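# Place the block on the bench scale's pan

## Task

Set the block down so it rests on the bench scale's weighing pan.

## Robot and tools

Robot: two arms, left_arm and right_arm, each with a two-finger gripper. Bases sit near (-0.001, +0.345, +0.047) m for left_arm and (+0.013, -0.230, +0.012) m for right_arm. A camera stand is fixed behind them. Loose objects may occasionally get nudged by an outside push.

Frame: the scene frame has its origin at table-top height, midway between the nominal bases. +x points out over the table, +y toward left_arm, +z up. Arm names do not match image sides. Reported end_effector_position (m) and end_effector_quat_wxyz use this frame. The position is the point between the finger pads, about 1 cm behind the tips. Fingers point along the gripper's +z and open along its y. Reports can be off by a few cm, more at long reach.

execute_actions(actions, cameras): actions is a list of actions. Each action is a table of up to 15 rows, one per 1/30 s step; a short table repeats its last row. Each row is one flat list of 14 numbers in [-1, 1]: dx, dy, dz, rx, ry, rz, opening for left_arm, then the same seven for right_arm. dx..rz are offsets along scene axes from that arm's Hand target at the start of the action, not from the previous row. 1.0 = 0.6 m or 180 degrees. rx, ry, rz form one rotation vector, turning about the Hand target's position. Sending the same offset again moves the arm further. Six zeros re-command the current Hand target. Opening is absolute: +1 fully open (0.093 m), -1 closed. Images come back only for an empty actions list or when cameras names them; ["all"] gives all.

move(target, speed, blend, opening_speed, grip_force, blocking, cameras): target is one 14-number row, laid out as above, or a list of up to 15 such rows. Every row is an offset from the Hand targets at the move's start, not from the previous row. The gripper follows a straight path, turning the short way. speed is in m/s, 0.002 to 2.9, default 0.25; turn rate is up to twice that in rad/s. It can be one number or one per target. blend, in m, rounds corners of a list; 0 means stop at each point. opening_speed is on the -1..+1 scale per second, at least 0.2. grip_force is newtons per finger pad, 10 to 50, one number or one per arm. It persists once set, and low values close slowly. blocking=false returns after about 0.5 s while the move runs on. A move lasts 0.5 to 10 s and does not avoid obstacles or the other arm. Grippers lag the path and can overshoot speed, most when an arm is nearly straight. Do not route a path near an arm's own base; go around it. The result adds a move: line with the ending (done, off_target, moving, held, fault) and any limits (paced = pose clipped, held = steps withheld). done means at rest within 10 mm and 2 degrees of the target. It says nothing about contact.

wait(seconds 0..10): lets time pass with commands held; a running move continues. stop(): brakes the running move. zoom_image(camera, region=[x0,y0,x1,y1]) enlarges part of the newest image of cam_head_left, cam_head_right, cam_left_wrist or cam_right_wrist. Images are 896x504, region at most 504x504. read_manual returns licence texts only. finished_scene(scene) ends the current scene with its number and cannot be undone. Call it only once the block sits on the pan with the robot clear.

Results: Hand target is the last commanded pose after clipping; the next offsets start from it. The gripper often rests short of it, and waiting will not close the gap. Send the remaining distance as an offset. Orientation commands are clipped to within 40 degrees of the measured orientation each step. Weight and friction can leave the gripper low, short or tilted; check pose after each move and correct tilt. Tool commands lists present commands; to keep a gripper unchanged, resend its present opening, because 0 is half open. grip_measured is the finger motor position on the -1..+1 scale. Pads meet at about -0.94, and each mm of object width adds about 0.0208. A reading may be up to 0.02 high. For a firm grip on a rigid flat object, send at least 0.24 below its width reading. Keep sending that number while holding; release with a number well above it. Joint positions end with finger opening in m. Joint torques include gravity and are noisy. Joints 1 to 3 wrap at ±28 N m. Joint velocities "within noise" means still.

Cameras: cam_head_left and cam_head_right are fixed overhead behind the arms. cam_left_wrist and cam_right_wrist ride on the hands and may lag while moving. Calibration (K, distortion, T_world_to_cam) is given per camera. Fixed cameras may be shifted up to about 2.3 degrees and 9 mm.

Avoid: dropping the block, or releasing it while it moves. Avoid anything falling or being left off the table, fast impacts, and hard pushes into the table, the scale or fixed things. Keep the arms from touching each other and keep grippers apart. A pushing arm keeps pushing until commanded back past its gripper. Long stretched holds or unreachable targets heat motors. MOTOR HOT appears at 75 °C; at 90 °C the arm folds and stops working. Any arm stop or fault is costly. Smooth, quick, low-effort motion is preferred.

Each tool is called after "Emit:" as name(argument=value, ...), one argument or row to a line, values as JSON.

## Session

Emit:
execute_actions(
  actions=[],
)

Scene clock: 0.00 s.
left_arm: end_effector_position=(+0.3824, +0.3802, +0.1448) grip_measured=+1.000 end_effector_quat_wxyz=(+0.590, -0.097, +0.797, +0.081) | right_arm: end_effector_position=(+0.3892, -0.2061, +0.0926) grip_measured=+1.000 end_effector_quat_wxyz=(+0.551, -0.030, +0.833, +0.030)
Joint positions: left_arm=[-0.022 1.553 0.339 0.907 -0.27 -0.07 0.093] | right_arm=[0.039 1.507 0.338 0.766 -0.04 0.001 0.093]
Joint velocities: within noise
Joint torques (N m): no reading
Heat: left arm: 33 °C; right arm: 35 °C.
Hand target: left_arm +0.3861, +0.3802, +0.1545; +0.603, -0.099, +0.788, +0.079 | right_arm +0.3917, -0.2060, +0.0977; +0.557, -0.030, +0.829, +0.030
Tool commands: left_gripper/opening=+1.0 right_gripper/opening=+1.0

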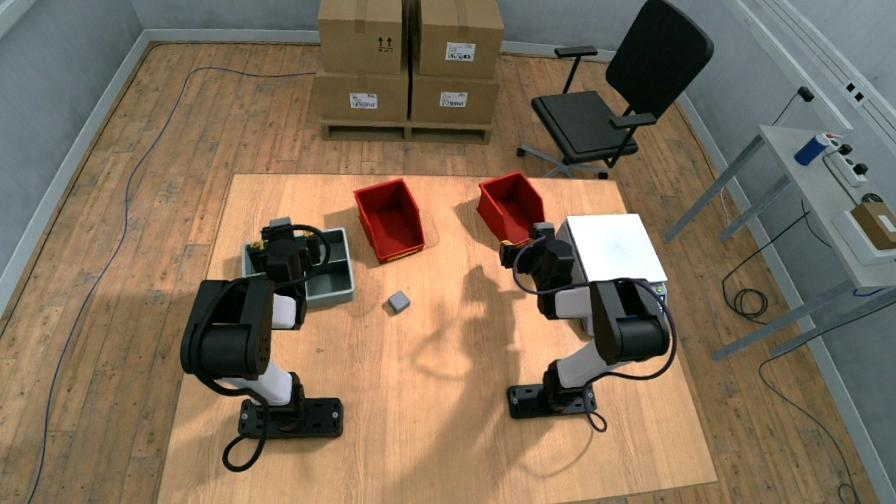

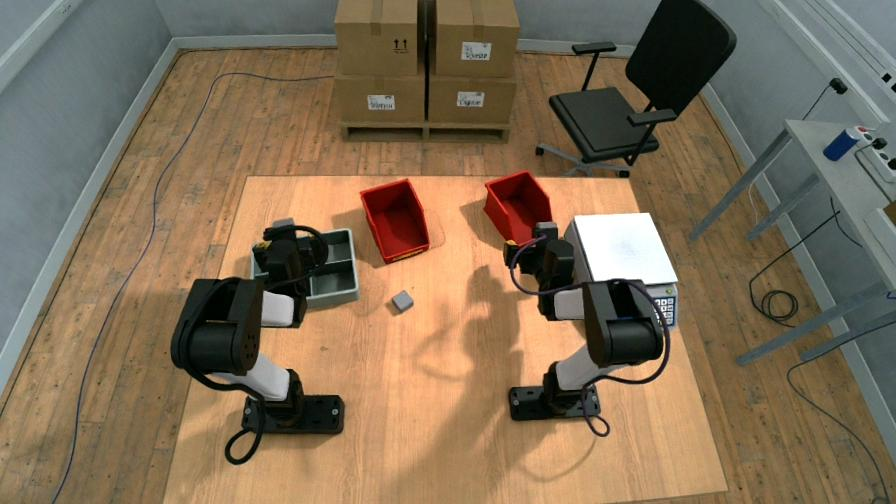

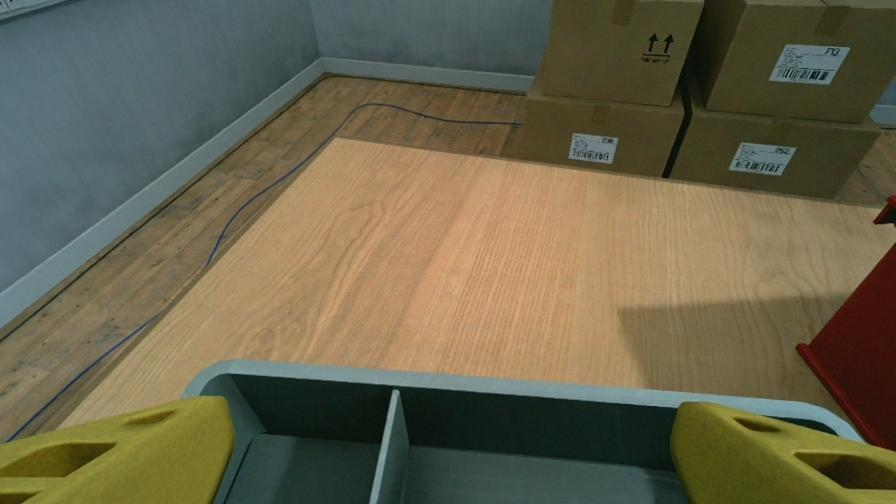

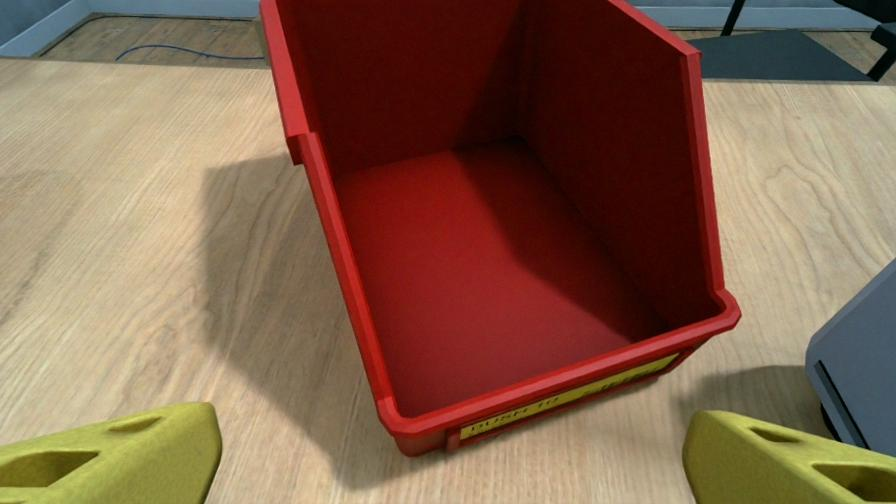

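Emit:
zoom_image(
  camera="cam_head_left",
  region=[370, 280, 430, 325],
)

Emit:
zoom_image(
  camera="cam_head_right",
  region=[480, 180, 700, 350],
)

Scaled by 8.400.

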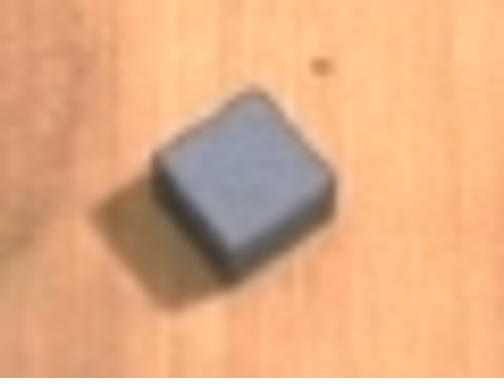

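Scaled by 2.291.

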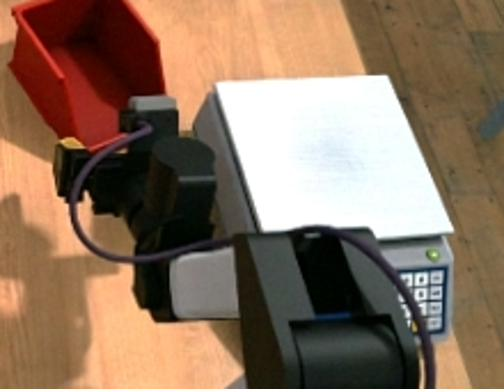

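Emit:
move(
  target=[0,0,0,0,0,0,1,-0.2078,0.5567,0.04,-0.0906,0.2234,0.1724,1],
  speed=0.45,
  cameras=["cam_head_left","cam_right_wrist"],
)

Scene clock: 87.13 s.
left_arm: end_effector_position=(+0.3823, +0.3802, +0.1445) grip_measured=+1.000 end_effector_quat_wxyz=(+0.590, -0.097, +0.798, +0.081) | right_arm: end_effector_position=(+0.2651, +0.1243, +0.1184) grip_measured=+1.000 end_effector_quat_wxyz=(+0.208, -0.316, +0.924, +0.061)
Joint positions: left_arm=[-0.022 1.553 0.339 0.906 -0.27 -0.07 0.093] | right_arm=[1.009 1.84 1.435 -0.759 0.165 0.322 0.093]
Joint torques (N m): left_arm=[0.27 -5.87 4.88 2.1 0.1 0.02] | right_arm=[-0.57 -7.16 9.01 0.96 0 0.07]
Heat: left arm: 38 °C; right arm: 41 °C.
Hand target: left_arm +0.3861, +0.3802, +0.1545; +0.603, -0.099, +0.788, +0.079 | right_arm +0.2670, +0.1281, +0.1217; +0.205, -0.310, +0.926, +0.068
Off the commanded pose: left_arm 0.011 m, 2 deg | right_arm 0.005 m, 1 deg.
move: off_target (left_arm)
camera_calibration:
cam_right_wrist: T_world_to_cam=[[0.624852, -0.780603, 0.0148199, -0.070824], [-0.780629, -0.624972, -0.0052605, 0.323245], [0.0133684, -0.00828185, -0.999876, 0.210588], [0, 0, 0, 1]] pos_world=[0.293773, 0.148478, 0.213312]
Images, in order (width x height): cam_head_left 896x504, cam_right_wrist 896x504.

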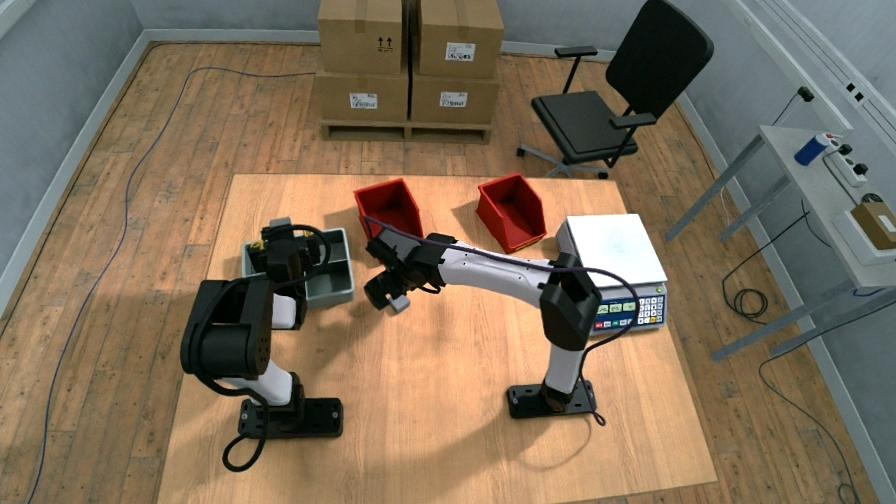

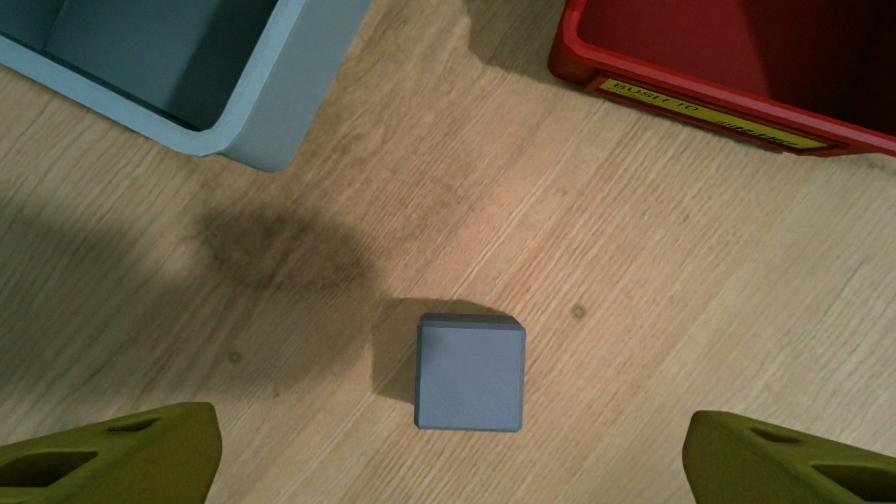

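Emit:
move(
  target=[0,0,0,0,0,0,1,-0.0042,-0.0215,-0.111,0,0,0,1],
  speed=0.3,
  cameras=["cam_right_wrist","cam_head_right"],
)

Scene clock: 108.70 s.
left_arm: end_effector_position=(+0.3823, +0.3802, +0.1444) grip_measured=+1.000 end_effector_quat_wxyz=(+0.589, -0.097, +0.798, +0.081) | right_arm: end_effector_position=(+0.2619, +0.1117, +0.0545) grip_measured=+1.000 end_effector_quat_wxyz=(+0.202, -0.312, +0.927, +0.058)
Joint positions: left_arm=[-0.022 1.553 0.339 0.906 -0.27 -0.07 0.093] | right_arm=[0.997 1.875 1.221 -0.523 0.16 0.322 0.093]
Joint torques (N m): left_arm=[0.23 -5.81 4.83 2.08 0.09 0.02] | right_arm=[-0.73 -7.64 6.27 1.2 -0.01 -0.01]
Heat: left arm: 38 °C; right arm: 41 °C.
Hand target: left_arm +0.3861, +0.3802, +0.1545; +0.603, -0.099, +0.788, +0.079 | right_arm +0.2645, +0.1152, +0.0552; +0.205, -0.310, +0.926, +0.068
Off the commanded pose: left_arm 0.011 m, 2 deg | right_arm 0.004 m, 1 deg.
move: off_target (left_arm)
camera_calibration:
cam_right_wrist: T_world_to_cam=[[0.617712, -0.786268, 0.014647, -0.0752428], [-0.786402, -0.61765, 0.00900035, 0.312524], [0.00197003, -0.0170781, -0.999852, 0.150548], [0, 0, 0, 1]] pos_world=[0.291951, 0.13644, 0.148815]
Images, in order (width x height): cam_head_right 896x504, cam_right_wrist 896x504.

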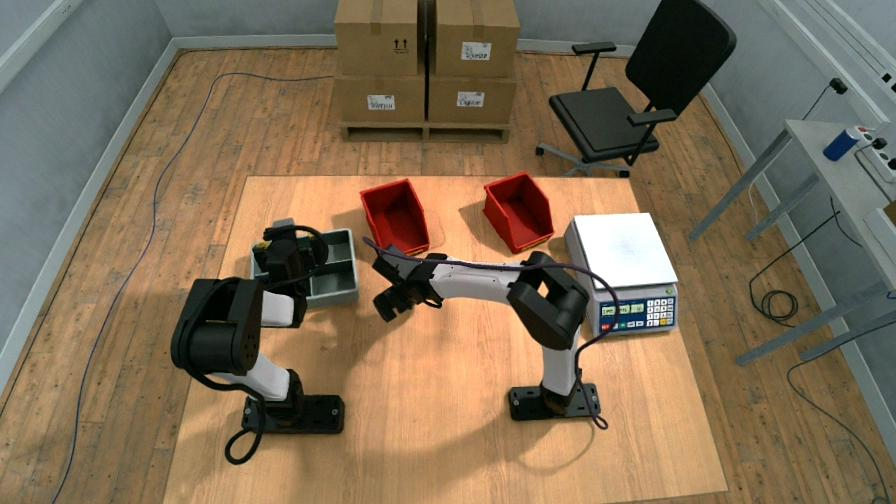

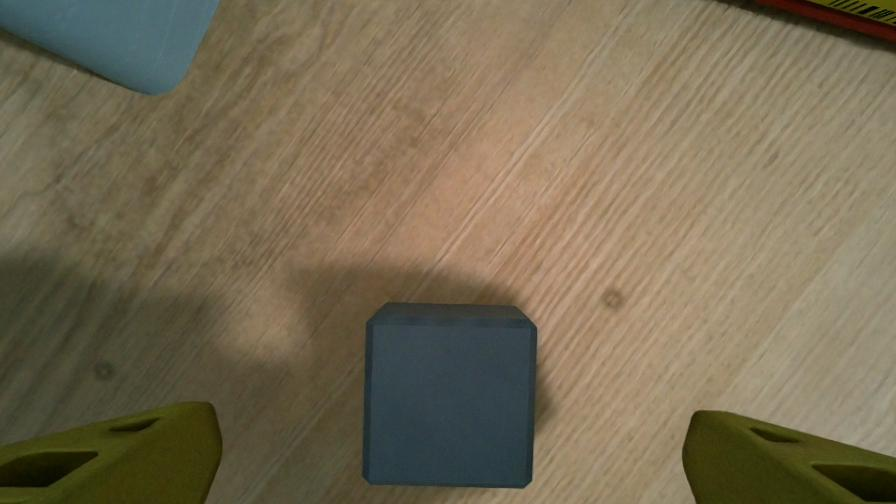

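Emit:
move(
  target=[
    [0,0,0,0,0,0,1,0,0,-0.0545,0,0,0,1],
    [0,0,0,0,0,0,1,0,0,-0.0545,0,0,0,-0.5],
    [0,0,0,0,0,0,1,0,0,0.1,0,0,0,-0.5],
  ],
  speed=0.25,
  opening_speed=2.5,
  cameras=["cam_right_wrist"],
)

Scene clock: 152.47 s.
left_arm: end_effector_position=(+0.3823, +0.3802, +0.1444) grip_measured=+1.000 end_effector_quat_wxyz=(+0.589, -0.097, +0.798, +0.081) | right_arm: end_effector_position=(+0.2632, +0.1139, +0.1079) grip_measured=-0.283 end_effector_quat_wxyz=(+0.204, -0.312, +0.926, +0.060)
Joint positions: left_arm=[-0.022 1.553 0.339 0.906 -0.27 -0.07 0.093] | right_arm=[0.997 1.818 1.368 -0.721 0.159 0.322 0.032]
Joint torques (N m): left_arm=[0.24 -5.83 4.88 2.09 0.08 0.02] | right_arm=[-0.65 -8.36 7.83 0.93 0.03 -0.05]
Heat: left arm: 39 °C; right arm: 44 °C.
Hand target: left_arm +0.3861, +0.3802, +0.1545; +0.603, -0.099, +0.788, +0.079 | right_arm +0.2645, +0.1151, +0.1150; +0.205, -0.309, +0.926, +0.068
Off the commanded pose: left_arm 0.011 m, 2 deg | right_arm 0.008 m, 1 deg.
move: off_target (left_arm)
camera_calibration:
cam_right_wrist: T_world_to_cam=[[0.618063, -0.786041, 0.0117573, -0.0748016], [-0.786118, -0.618064, 0.00393979, 0.3149], [0.00416995, -0.0116777, -0.999923, 0.202788], [0, 0, 0, 1]] pos_world=[0.292935, 0.138199, 0.202411]
Images, in order (width x height): cam_right_wrist 896x504.

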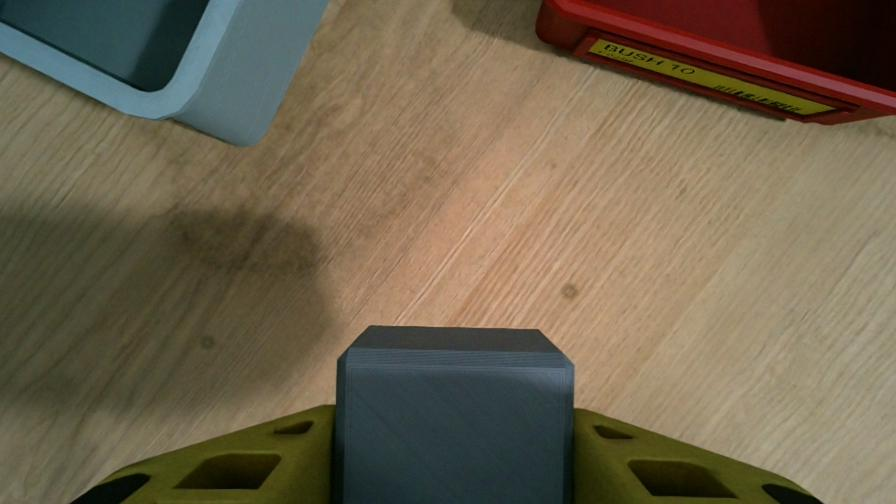

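Emit:
move(
  target=[0,0,0,0,0,0,1,0.1425,-0.875,0.208,0,0,-0.344,-0.5],
  speed=0.4,
  cameras=["cam_right_wrist","cam_head_right","cam_head_left"],
)

Scene clock: 159.90 s.
left_arm: end_effector_position=(+0.3823, +0.3802, +0.1444) grip_measured=+1.000 end_effector_quat_wxyz=(+0.589, -0.097, +0.798, +0.081) | right_arm: end_effector_position=(+0.3462, -0.4116, +0.2342) grip_measured=-0.282 end_effector_quat_wxyz=(+0.206, +0.219, +0.952, -0.052)
Joint positions: left_arm=[-0.022 1.553 0.339 0.906 -0.27 -0.07 0.093] | right_arm=[-0.511 1.63 1.652 -1.166 -0.013 -0.049 0.032]
Joint torques (N m): left_arm=[0.17 -5.79 4.86 2.08 0.06 0.03] | right_arm=[0.05 -5.57 8.77 0.93 -0.17 -0.08]
Heat: left arm: 39 °C; right arm: 45 °C.
Hand target: left_arm +0.3861, +0.3802, +0.1545; +0.603, -0.099, +0.788, +0.079 | right_arm +0.3500, -0.4099, +0.2398; +0.211, +0.211, +0.953, -0.047
Off the commanded pose: left_arm 0.011 m, 2 deg | right_arm 0.007 m, 1 deg.
move: off_target (left_arm)
camera_calibration:
cam_right_wrist: T_world_to_cam=[[-0.420791, -0.907144, 0.00491285, -0.229288], [-0.907137, 0.420812, 0.00447931, 0.524216], [-0.00613077, -0.00257178, -0.999978, 0.329933], [0, 0, 0, 1]] pos_world=[0.381076, -0.427745, 0.328704]
Images, in order (width x height): cam_head_left 896x504, cam_head_right 896x504, cam_right_wrist 896x504.

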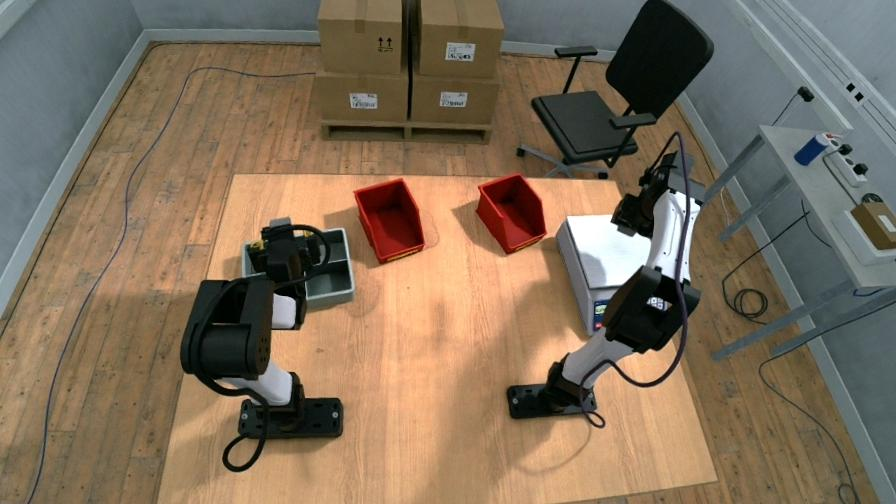

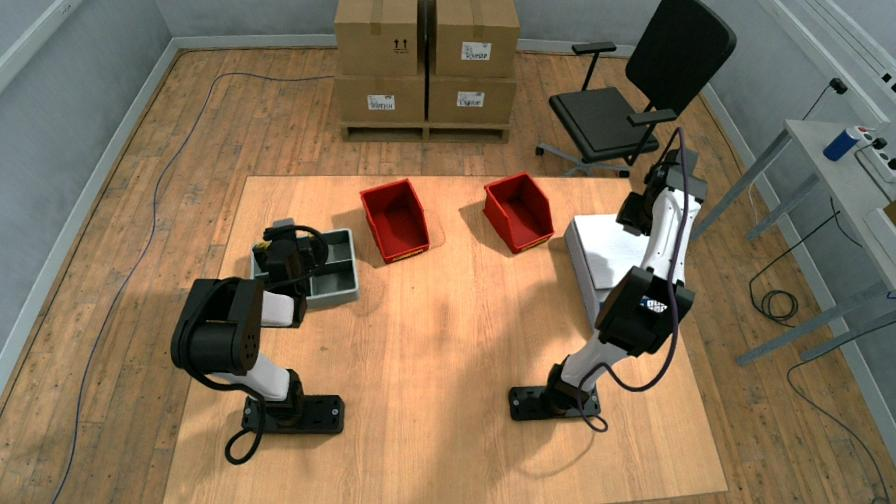

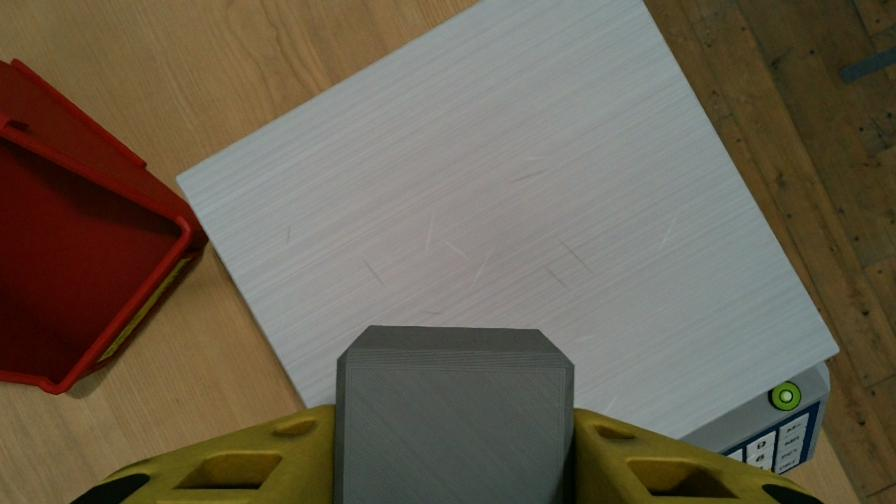

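Emit:
move(
  target=[0,0,0,0,0,0,1,0.0167,-0.05,-0.108,0,0,0,-0.5],
  speed=0.25,
  cameras=["cam_right_wrist","cam_head_left"],
)

Emit:
zoom_image(
  camera="cam_head_left",
  region=[560, 140, 720, 300],
)

Scene clock: 179.27 s.
left_arm: end_effector_position=(+0.3823, +0.3802, +0.1444) grip_measured=+1.000 end_effector_quat_wxyz=(+0.589, -0.097, +0.798, +0.081) | right_arm: end_effector_position=(+0.3556, -0.4382, +0.1722) grip_measured=-0.282 end_effector_quat_wxyz=(+0.198, +0.217, +0.955, -0.049)
Joint positions: left_arm=[-0.022 1.553 0.339 0.906 -0.27 -0.07 0.093] | right_arm=[-0.569 1.694 1.48 -0.947 -0.039 -0.107 0.032]
Joint torques (N m): left_arm=[0.14 -5.85 4.85 2.09 0.08 0.03] | right_arm=[-0.53 -6.97 6.69 1.27 -0.17 -0.12]
Heat: left arm: 39 °C; right arm: 45 °C.
Hand target: left_arm +0.3861, +0.3802, +0.1545; +0.603, -0.099, +0.788, +0.079 | right_arm +0.3600, -0.4398, +0.1750; +0.211, +0.211, +0.953, -0.047
Off the commanded pose: left_arm 0.011 m, 2 deg | right_arm 0.005 m, 2 deg.
move: off_target (left_arm)
camera_calibration:
cam_right_wrist: T_world_to_cam=[[-0.414901, -0.909862, 0.00297734, -0.251973], [-0.909653, 0.414872, 0.0203316, 0.53985], [-0.0197342, 0.00572725, -0.999789, 0.276289], [0, 0, 0, 1]] pos_world=[0.391985, -0.454812, 0.266005]
Images, in order (width x height): cam_head_left 896x504, cam_right_wrist 896x504.

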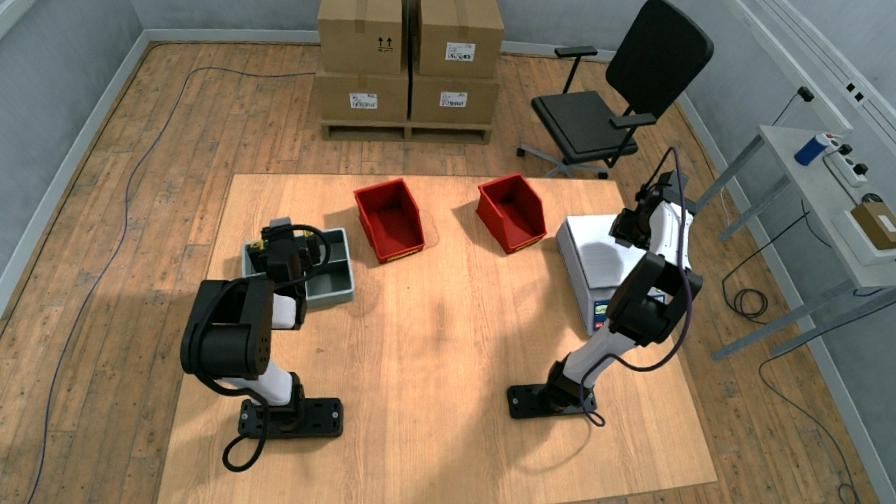

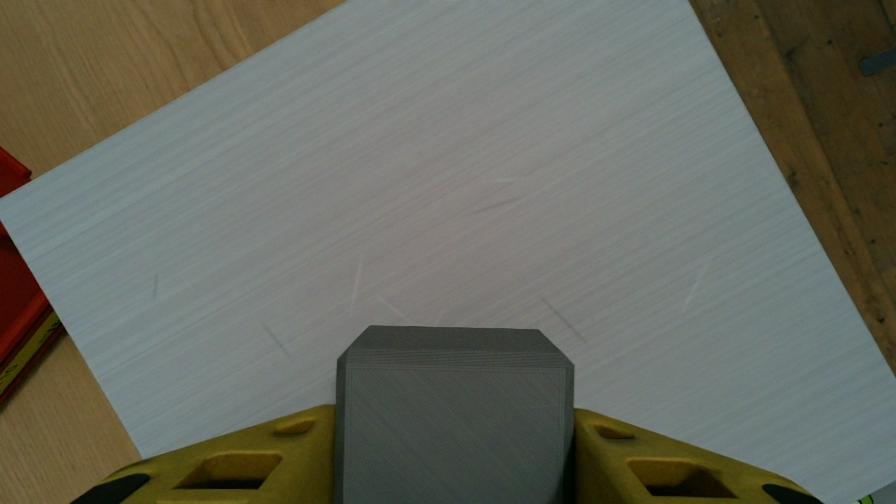

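Scaled by 3.150.

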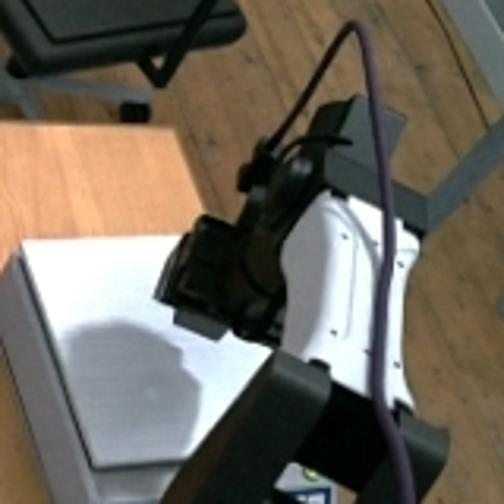

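Emit:
move(
  target=[
    [0,0,0,0,0,0,1,0,0,-0.043,0,0,0,-0.5],
    [0,0,0,0,0,0,1,0,0,-0.058,0,0,0,-0.5],
  ],
  speed=[0.12,0.03],
  cameras=["cam_right_wrist","cam_head_left"],
)

Emit:
zoom_image(
  camera="cam_head_left",
  region=[560, 140, 720, 300],
)

Scene clock: 204.07 s.
left_arm: end_effector_position=(+0.3823, +0.3802, +0.1444) grip_measured=+1.000 end_effector_quat_wxyz=(+0.589, -0.097, +0.798, +0.081) | right_arm: end_effector_position=(+0.3567, -0.4387, +0.1414) grip_measured=-0.282 end_effector_quat_wxyz=(+0.203, +0.216, +0.954, -0.050)
Joint positions: left_arm=[-0.022 1.553 0.339 0.906 -0.27 -0.07 0.093] | right_arm=[-0.569 1.694 1.353 -0.81 -0.04 -0.107 0.032]
Joint torques (N m): left_arm=[0.2 -5.83 4.92 2.08 0.1 0.03] | right_arm=[-0.42 -6.6 6.34 1.19 -0.18 -0.13]
Heat: left arm: 40 °C; right arm: 46 °C.
Hand target: left_arm +0.3861, +0.3802, +0.1545; +0.603, -0.099, +0.788, +0.079 | right_arm +0.3600, -0.4398, +0.1402; +0.211, +0.211, +0.953, -0.047
Off the commanded pose: left_arm 0.011 m, 2 deg | right_arm 0.004 m, 1 deg.
move: off_target (left_arm)
camera_calibration:
cam_right_wrist: T_world_to_cam=[[-0.414843, -0.909884, 0.00407274, -0.252174], [-0.909832, 0.414863, 0.00972123, 0.543176], [-0.0105348, 0.000327276, -0.999944, 0.239971], [0, 0, 0, 1]] pos_world=[0.392115, -0.454871, 0.235705]
Images, in order (width x height): cam_head_left 896x504, cam_right_wrist 896x504.

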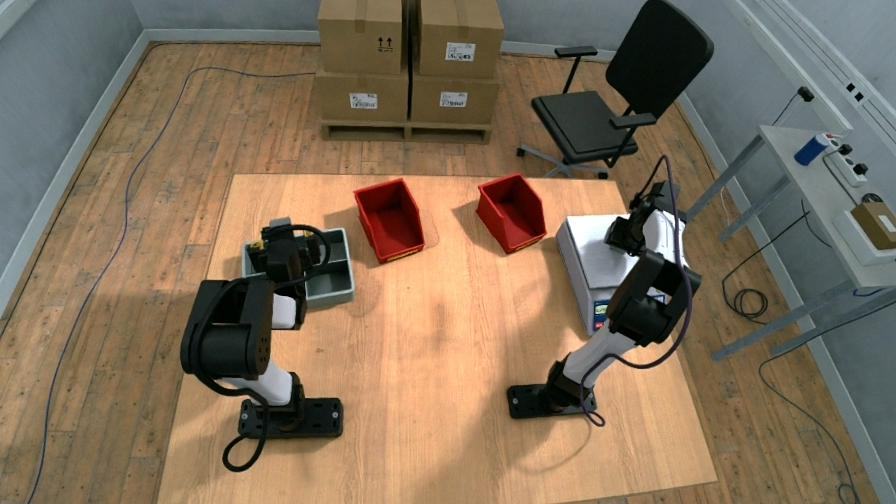

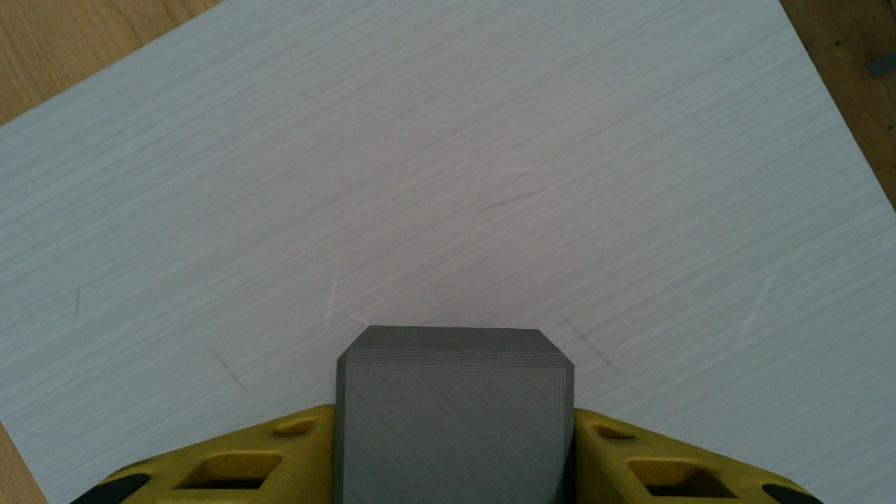

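Scaled by 3.150.

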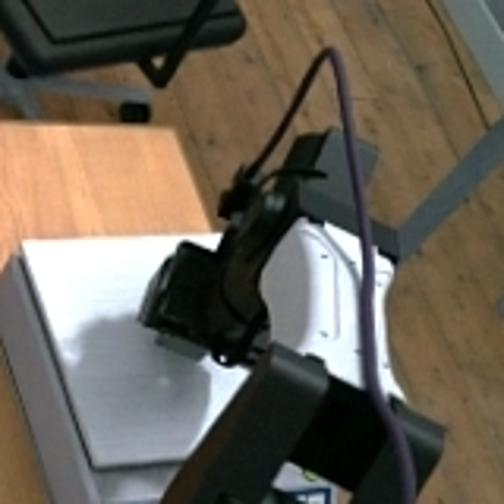

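Emit:
move(
  target=[0,0,0,0,0,0,1,0,0,-0.01,0,0,0,-0.5],
  speed=0.03,
)

Scene clock: 214.67 s.
left_arm: end_effector_position=(+0.3823, +0.3802, +0.1444) grip_measured=+1.000 end_effector_quat_wxyz=(+0.589, -0.097, +0.798, +0.081) | right_arm: end_effector_position=(+0.3568, -0.4388, +0.1367) grip_measured=-0.282 end_effector_quat_wxyz=(+0.205, +0.216, +0.953, -0.051)
Joint positions: left_arm=[-0.022 1.553 0.339 0.906 -0.27 -0.07 0.093] | right_arm=[-0.569 1.694 1.333 -0.786 -0.04 -0.107 0.032]
Joint torques (N m): left_arm=[0.17 -5.82 4.83 2.1 0.09 0.02] | right_arm=[-0.57 -6.3 6.17 1.31 -0.18 -0.12]
Heat: left arm: 40 °C; right arm: 46 °C.
Hand target: left_arm +0.3861, +0.3802, +0.1545; +0.603, -0.099, +0.788, +0.079 | right_arm +0.3601, -0.4398, +0.1342; +0.211, +0.211, +0.953, -0.047
Off the commanded pose: left_arm 0.011 m, 2 deg | right_arm 0.004 m, 1 deg.
move: off_target (left_arm)

Emit:
move(
  target=[0,0,0,0,0,0,1,0,0,-0.01,0,0,0,-0.5],
  speed=0.03,
  cameras=["cam_right_wrist","cam_head_left"],
)

Emit:
zoom_image(
  camera="cam_head_left",
  region=[580, 200, 660, 280],
)

Scene clock: 219.07 s.
left_arm: end_effector_position=(+0.3823, +0.3802, +0.1444) grip_measured=+1.000 end_effector_quat_wxyz=(+0.589, -0.097, +0.798, +0.081) | right_arm: end_effector_position=(+0.3569, -0.4389, +0.1320) grip_measured=-0.282 end_effector_quat_wxyz=(+0.207, +0.216, +0.953, -0.051)
Joint positions: left_arm=[-0.022 1.553 0.339 0.906 -0.27 -0.07 0.093] | right_arm=[-0.569 1.694 1.313 -0.763 -0.04 -0.107 0.032]
Joint torques (N m): left_arm=[0.18 -5.86 4.86 2.09 0.07 0.03] | right_arm=[-0.47 -6.26 6.2 1.24 -0.18 -0.13]
Heat: left arm: 40 °C; right arm: 46 °C.
Hand target: left_arm +0.3861, +0.3802, +0.1545; +0.603, -0.099, +0.788, +0.079 | right_arm +0.3601, -0.4398, +0.1283; +0.211, +0.211, +0.953, -0.047
Off the commanded pose: left_arm 0.011 m, 2 deg | right_arm 0.005 m, 1 deg.
move: off_target (left_arm)
camera_calibration:
cam_right_wrist: T_world_to_cam=[[-0.414865, -0.90987, 0.00494184, -0.252345], [-0.909871, 0.414881, 0.00294986, 0.544457], [-0.00473427, -0.00327265, -0.999983, 0.226867], [0, 0, 0, 1]] pos_world=[0.391771, -0.454744, 0.226504]
Images, in order (width x height): cam_head_left 896x504, cam_right_wrist 896x504.

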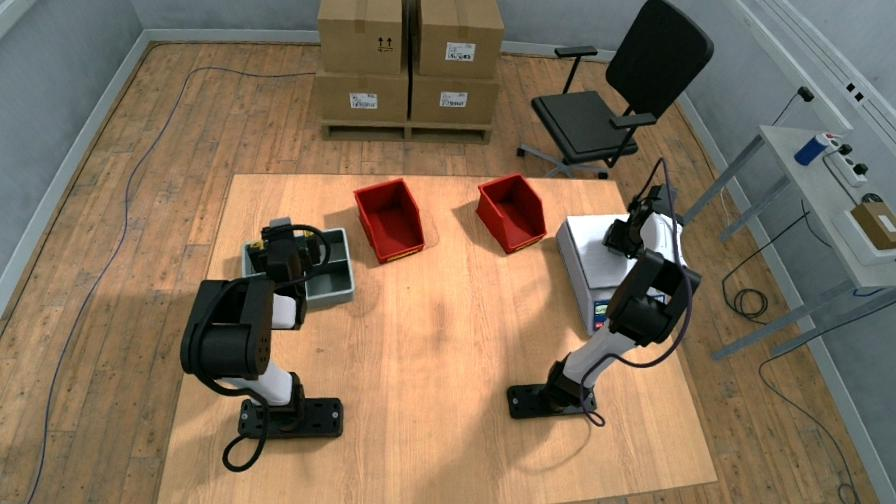

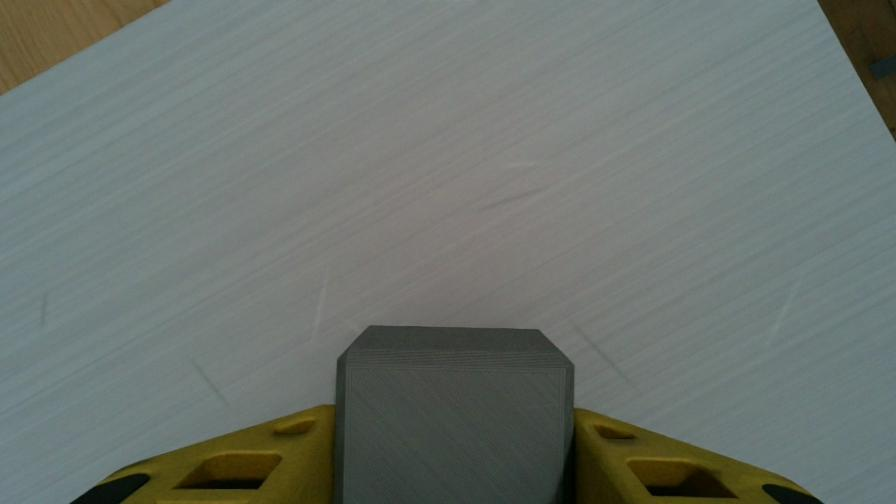

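Scaled by 6.300.

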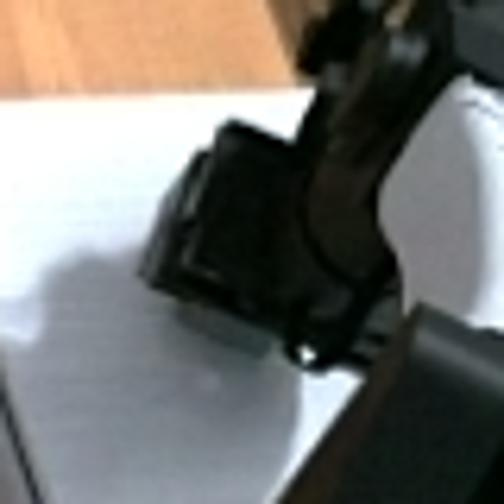

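Emit:
move(
  target=[0,0,0,0,0,0,1,0,0,-0.01,0,0,0,-0.5],
  speed=0.03,
)

Scene clock: 233.93 s.
left_arm: end_effector_position=(+0.3823, +0.3802, +0.1444) grip_measured=+1.000 end_effector_quat_wxyz=(+0.589, -0.097, +0.798, +0.081) | right_arm: end_effector_position=(+0.3573, -0.4392, +0.1270) grip_measured=-0.282 end_effector_quat_wxyz=(+0.208, +0.216, +0.953, -0.052)
Joint positions: left_arm=[-0.022 1.553 0.339 0.906 -0.27 -0.07 0.093] | right_arm=[-0.569 1.697 1.295 -0.739 -0.04 -0.108 0.032]
Joint torques (N m): left_arm=[0.18 -5.85 4.81 2.1 0.08 0.02] | right_arm=[-0.44 -6.01 6.06 1.3 -0.19 -0.11]
Heat: left arm: 40 °C; right arm: 46 °C.
Hand target: left_arm +0.3861, +0.3802, +0.1545; +0.603, -0.099, +0.788, +0.079 | right_arm +0.3601, -0.4398, +0.1223; +0.211, +0.211, +0.953, -0.047
Off the commanded pose: left_arm 0.011 m, 2 deg | right_arm 0.006 m, 1 deg.
move: off_target (left_arm)

Emit:
move(
  target=[0,0,0,0,0,0,1,0,0,-0.0083,0,0,0,-0.5],
  speed=0.03,
  cameras=["cam_right_wrist","cam_head_right"],
)

Emit:
zoom_image(
  camera="cam_head_right",
  region=[590, 200, 670, 280],
)

Scene clock: 240.33 s.
left_arm: end_effector_position=(+0.3823, +0.3802, +0.1444) grip_measured=+1.000 end_effector_quat_wxyz=(+0.589, -0.097, +0.798, +0.081) | right_arm: end_effector_position=(+0.3607, -0.4413, +0.1265) grip_measured=-0.282 end_effector_quat_wxyz=(+0.217, +0.215, +0.951, -0.055)
Joint positions: left_arm=[-0.022 1.553 0.339 0.906 -0.27 -0.07 0.093] | right_arm=[-0.569 1.697 1.285 -0.709 -0.04 -0.108 0.032]
Joint torques (N m): left_arm=[0.17 -5.85 4.88 2.1 0.09 0.03] | right_arm=[-0.5 -5.78 5.7 1.22 -0.21 -0.1]
Heat: left arm: 40 °C; right arm: 46 °C.
Hand target: left_arm +0.3861, +0.3802, +0.1545; +0.603, -0.099, +0.788, +0.079 | right_arm +0.3601, -0.4398, +0.1172; +0.211, +0.211, +0.953, -0.047
Off the commanded pose: left_arm 0.011 m, 2 deg | right_arm 0.009 m, 1 deg.
move: off_target (left_arm)
camera_calibration:
cam_right_wrist: T_world_to_cam=[[-0.413998, -0.910237, 0.0085522, -0.253784], [-0.910163, 0.413779, -0.0197787, 0.551454], [0.0144646, -0.0159722, -0.999768, 0.208872], [0, 0, 0, 1]] pos_world=[0.393826, -0.455848, 0.221901]
Images, in order (width x height): cam_head_right 896x504, cam_right_wrist 896x504.

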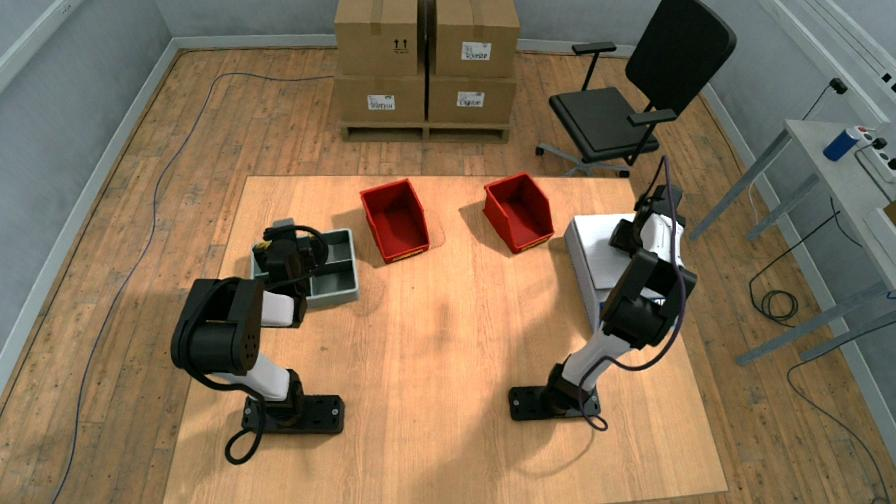

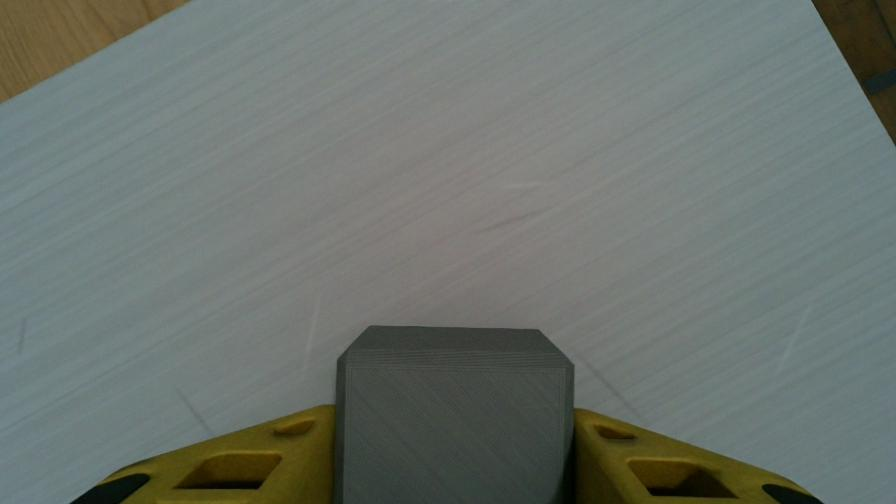

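Scaled by 6.300.

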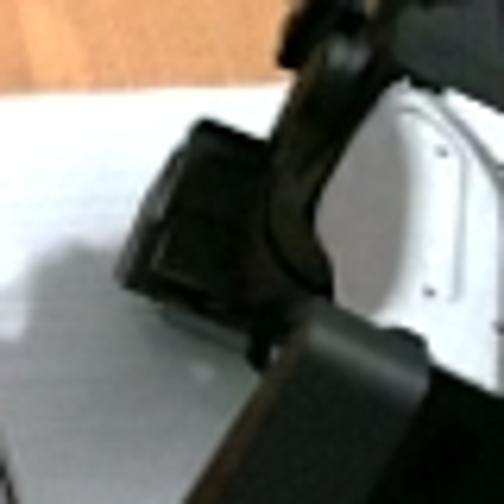

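Emit:
move(
  target=[
    [0,0,0,0,0,0,1,0,0,0.009,0,0,0,-0.5],
    [0,0,0,0,0,0,1,0,0,0.009,0,0,0,0.6],
    [0,0,0,0,0,0,1,-0.065,0.033,0.165,0,0,0,0.6],
  ],
  speed=[0.03,0.1,0.2],
  opening_speed=1.2,
  cameras=["cam_right_wrist","cam_head_left"],
)

Scene clock: 253.27 s.
left_arm: end_effector_position=(+0.3823, +0.3802, +0.1444) grip_measured=+1.000 end_effector_quat_wxyz=(+0.589, -0.097, +0.798, +0.081) | right_arm: end_effector_position=(+0.3213, -0.4202, +0.2098) grip_measured=+0.599 end_effector_quat_wxyz=(+0.205, +0.215, +0.954, -0.050)
Joint positions: left_arm=[-0.022 1.553 0.339 0.906 -0.27 -0.07 0.093] | right_arm=[-0.58 1.548 1.47 -1.07 -0.046 -0.12 0.074]
Joint torques (N m): left_arm=[0.17 -5.83 4.83 2.1 0.09 0.02] | right_arm=[-0.73 -5.89 8.05 0.95 -0.16 -0.14]
Heat: left arm: 40 °C; right arm: 45 °C.
Hand target: left_arm +0.3861, +0.3802, +0.1545; +0.603, -0.099, +0.788, +0.079 | right_arm +0.3211, -0.4200, +0.2162; +0.211, +0.211, +0.953, -0.047
Off the commanded pose: left_arm 0.011 m, 2 deg | right_arm 0.006 m, 1 deg.
move: off_target (left_arm)
camera_calibration:
cam_right_wrist: T_world_to_cam=[[-0.412248, -0.911062, 0.00427516, -0.251614], [-0.911042, 0.412268, 0.0061172, 0.502693], [-0.00733566, -0.00137305, -0.999972, 0.306212], [0, 0, 0, 1]] pos_world=[0.356493, -0.43606, 0.304204]
Images, in order (width x height): cam_head_left 896x504, cam_right_wrist 896x504.

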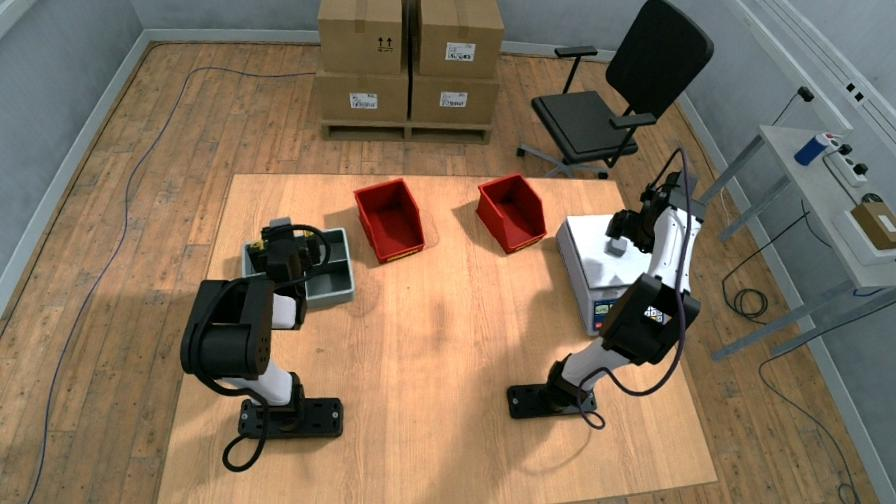

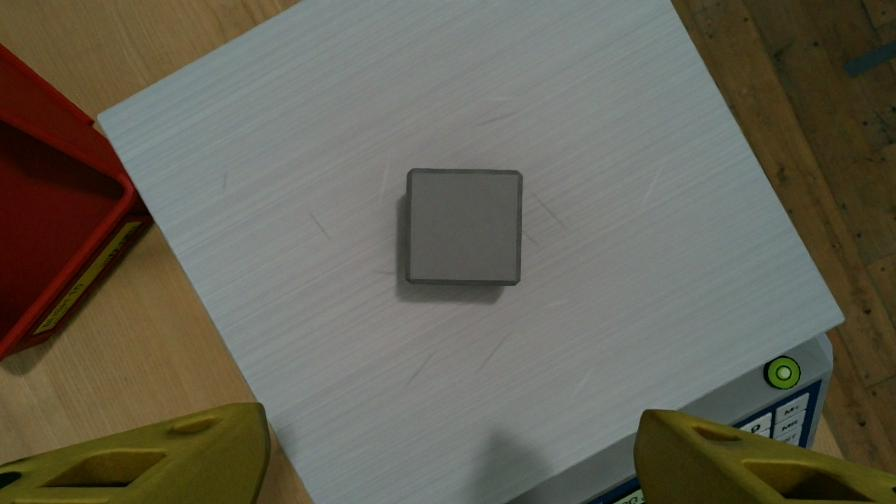

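Block is flat on the pan.

Emit:
finished_scene(
  scene=1,
)

The scene is finished: the task was done.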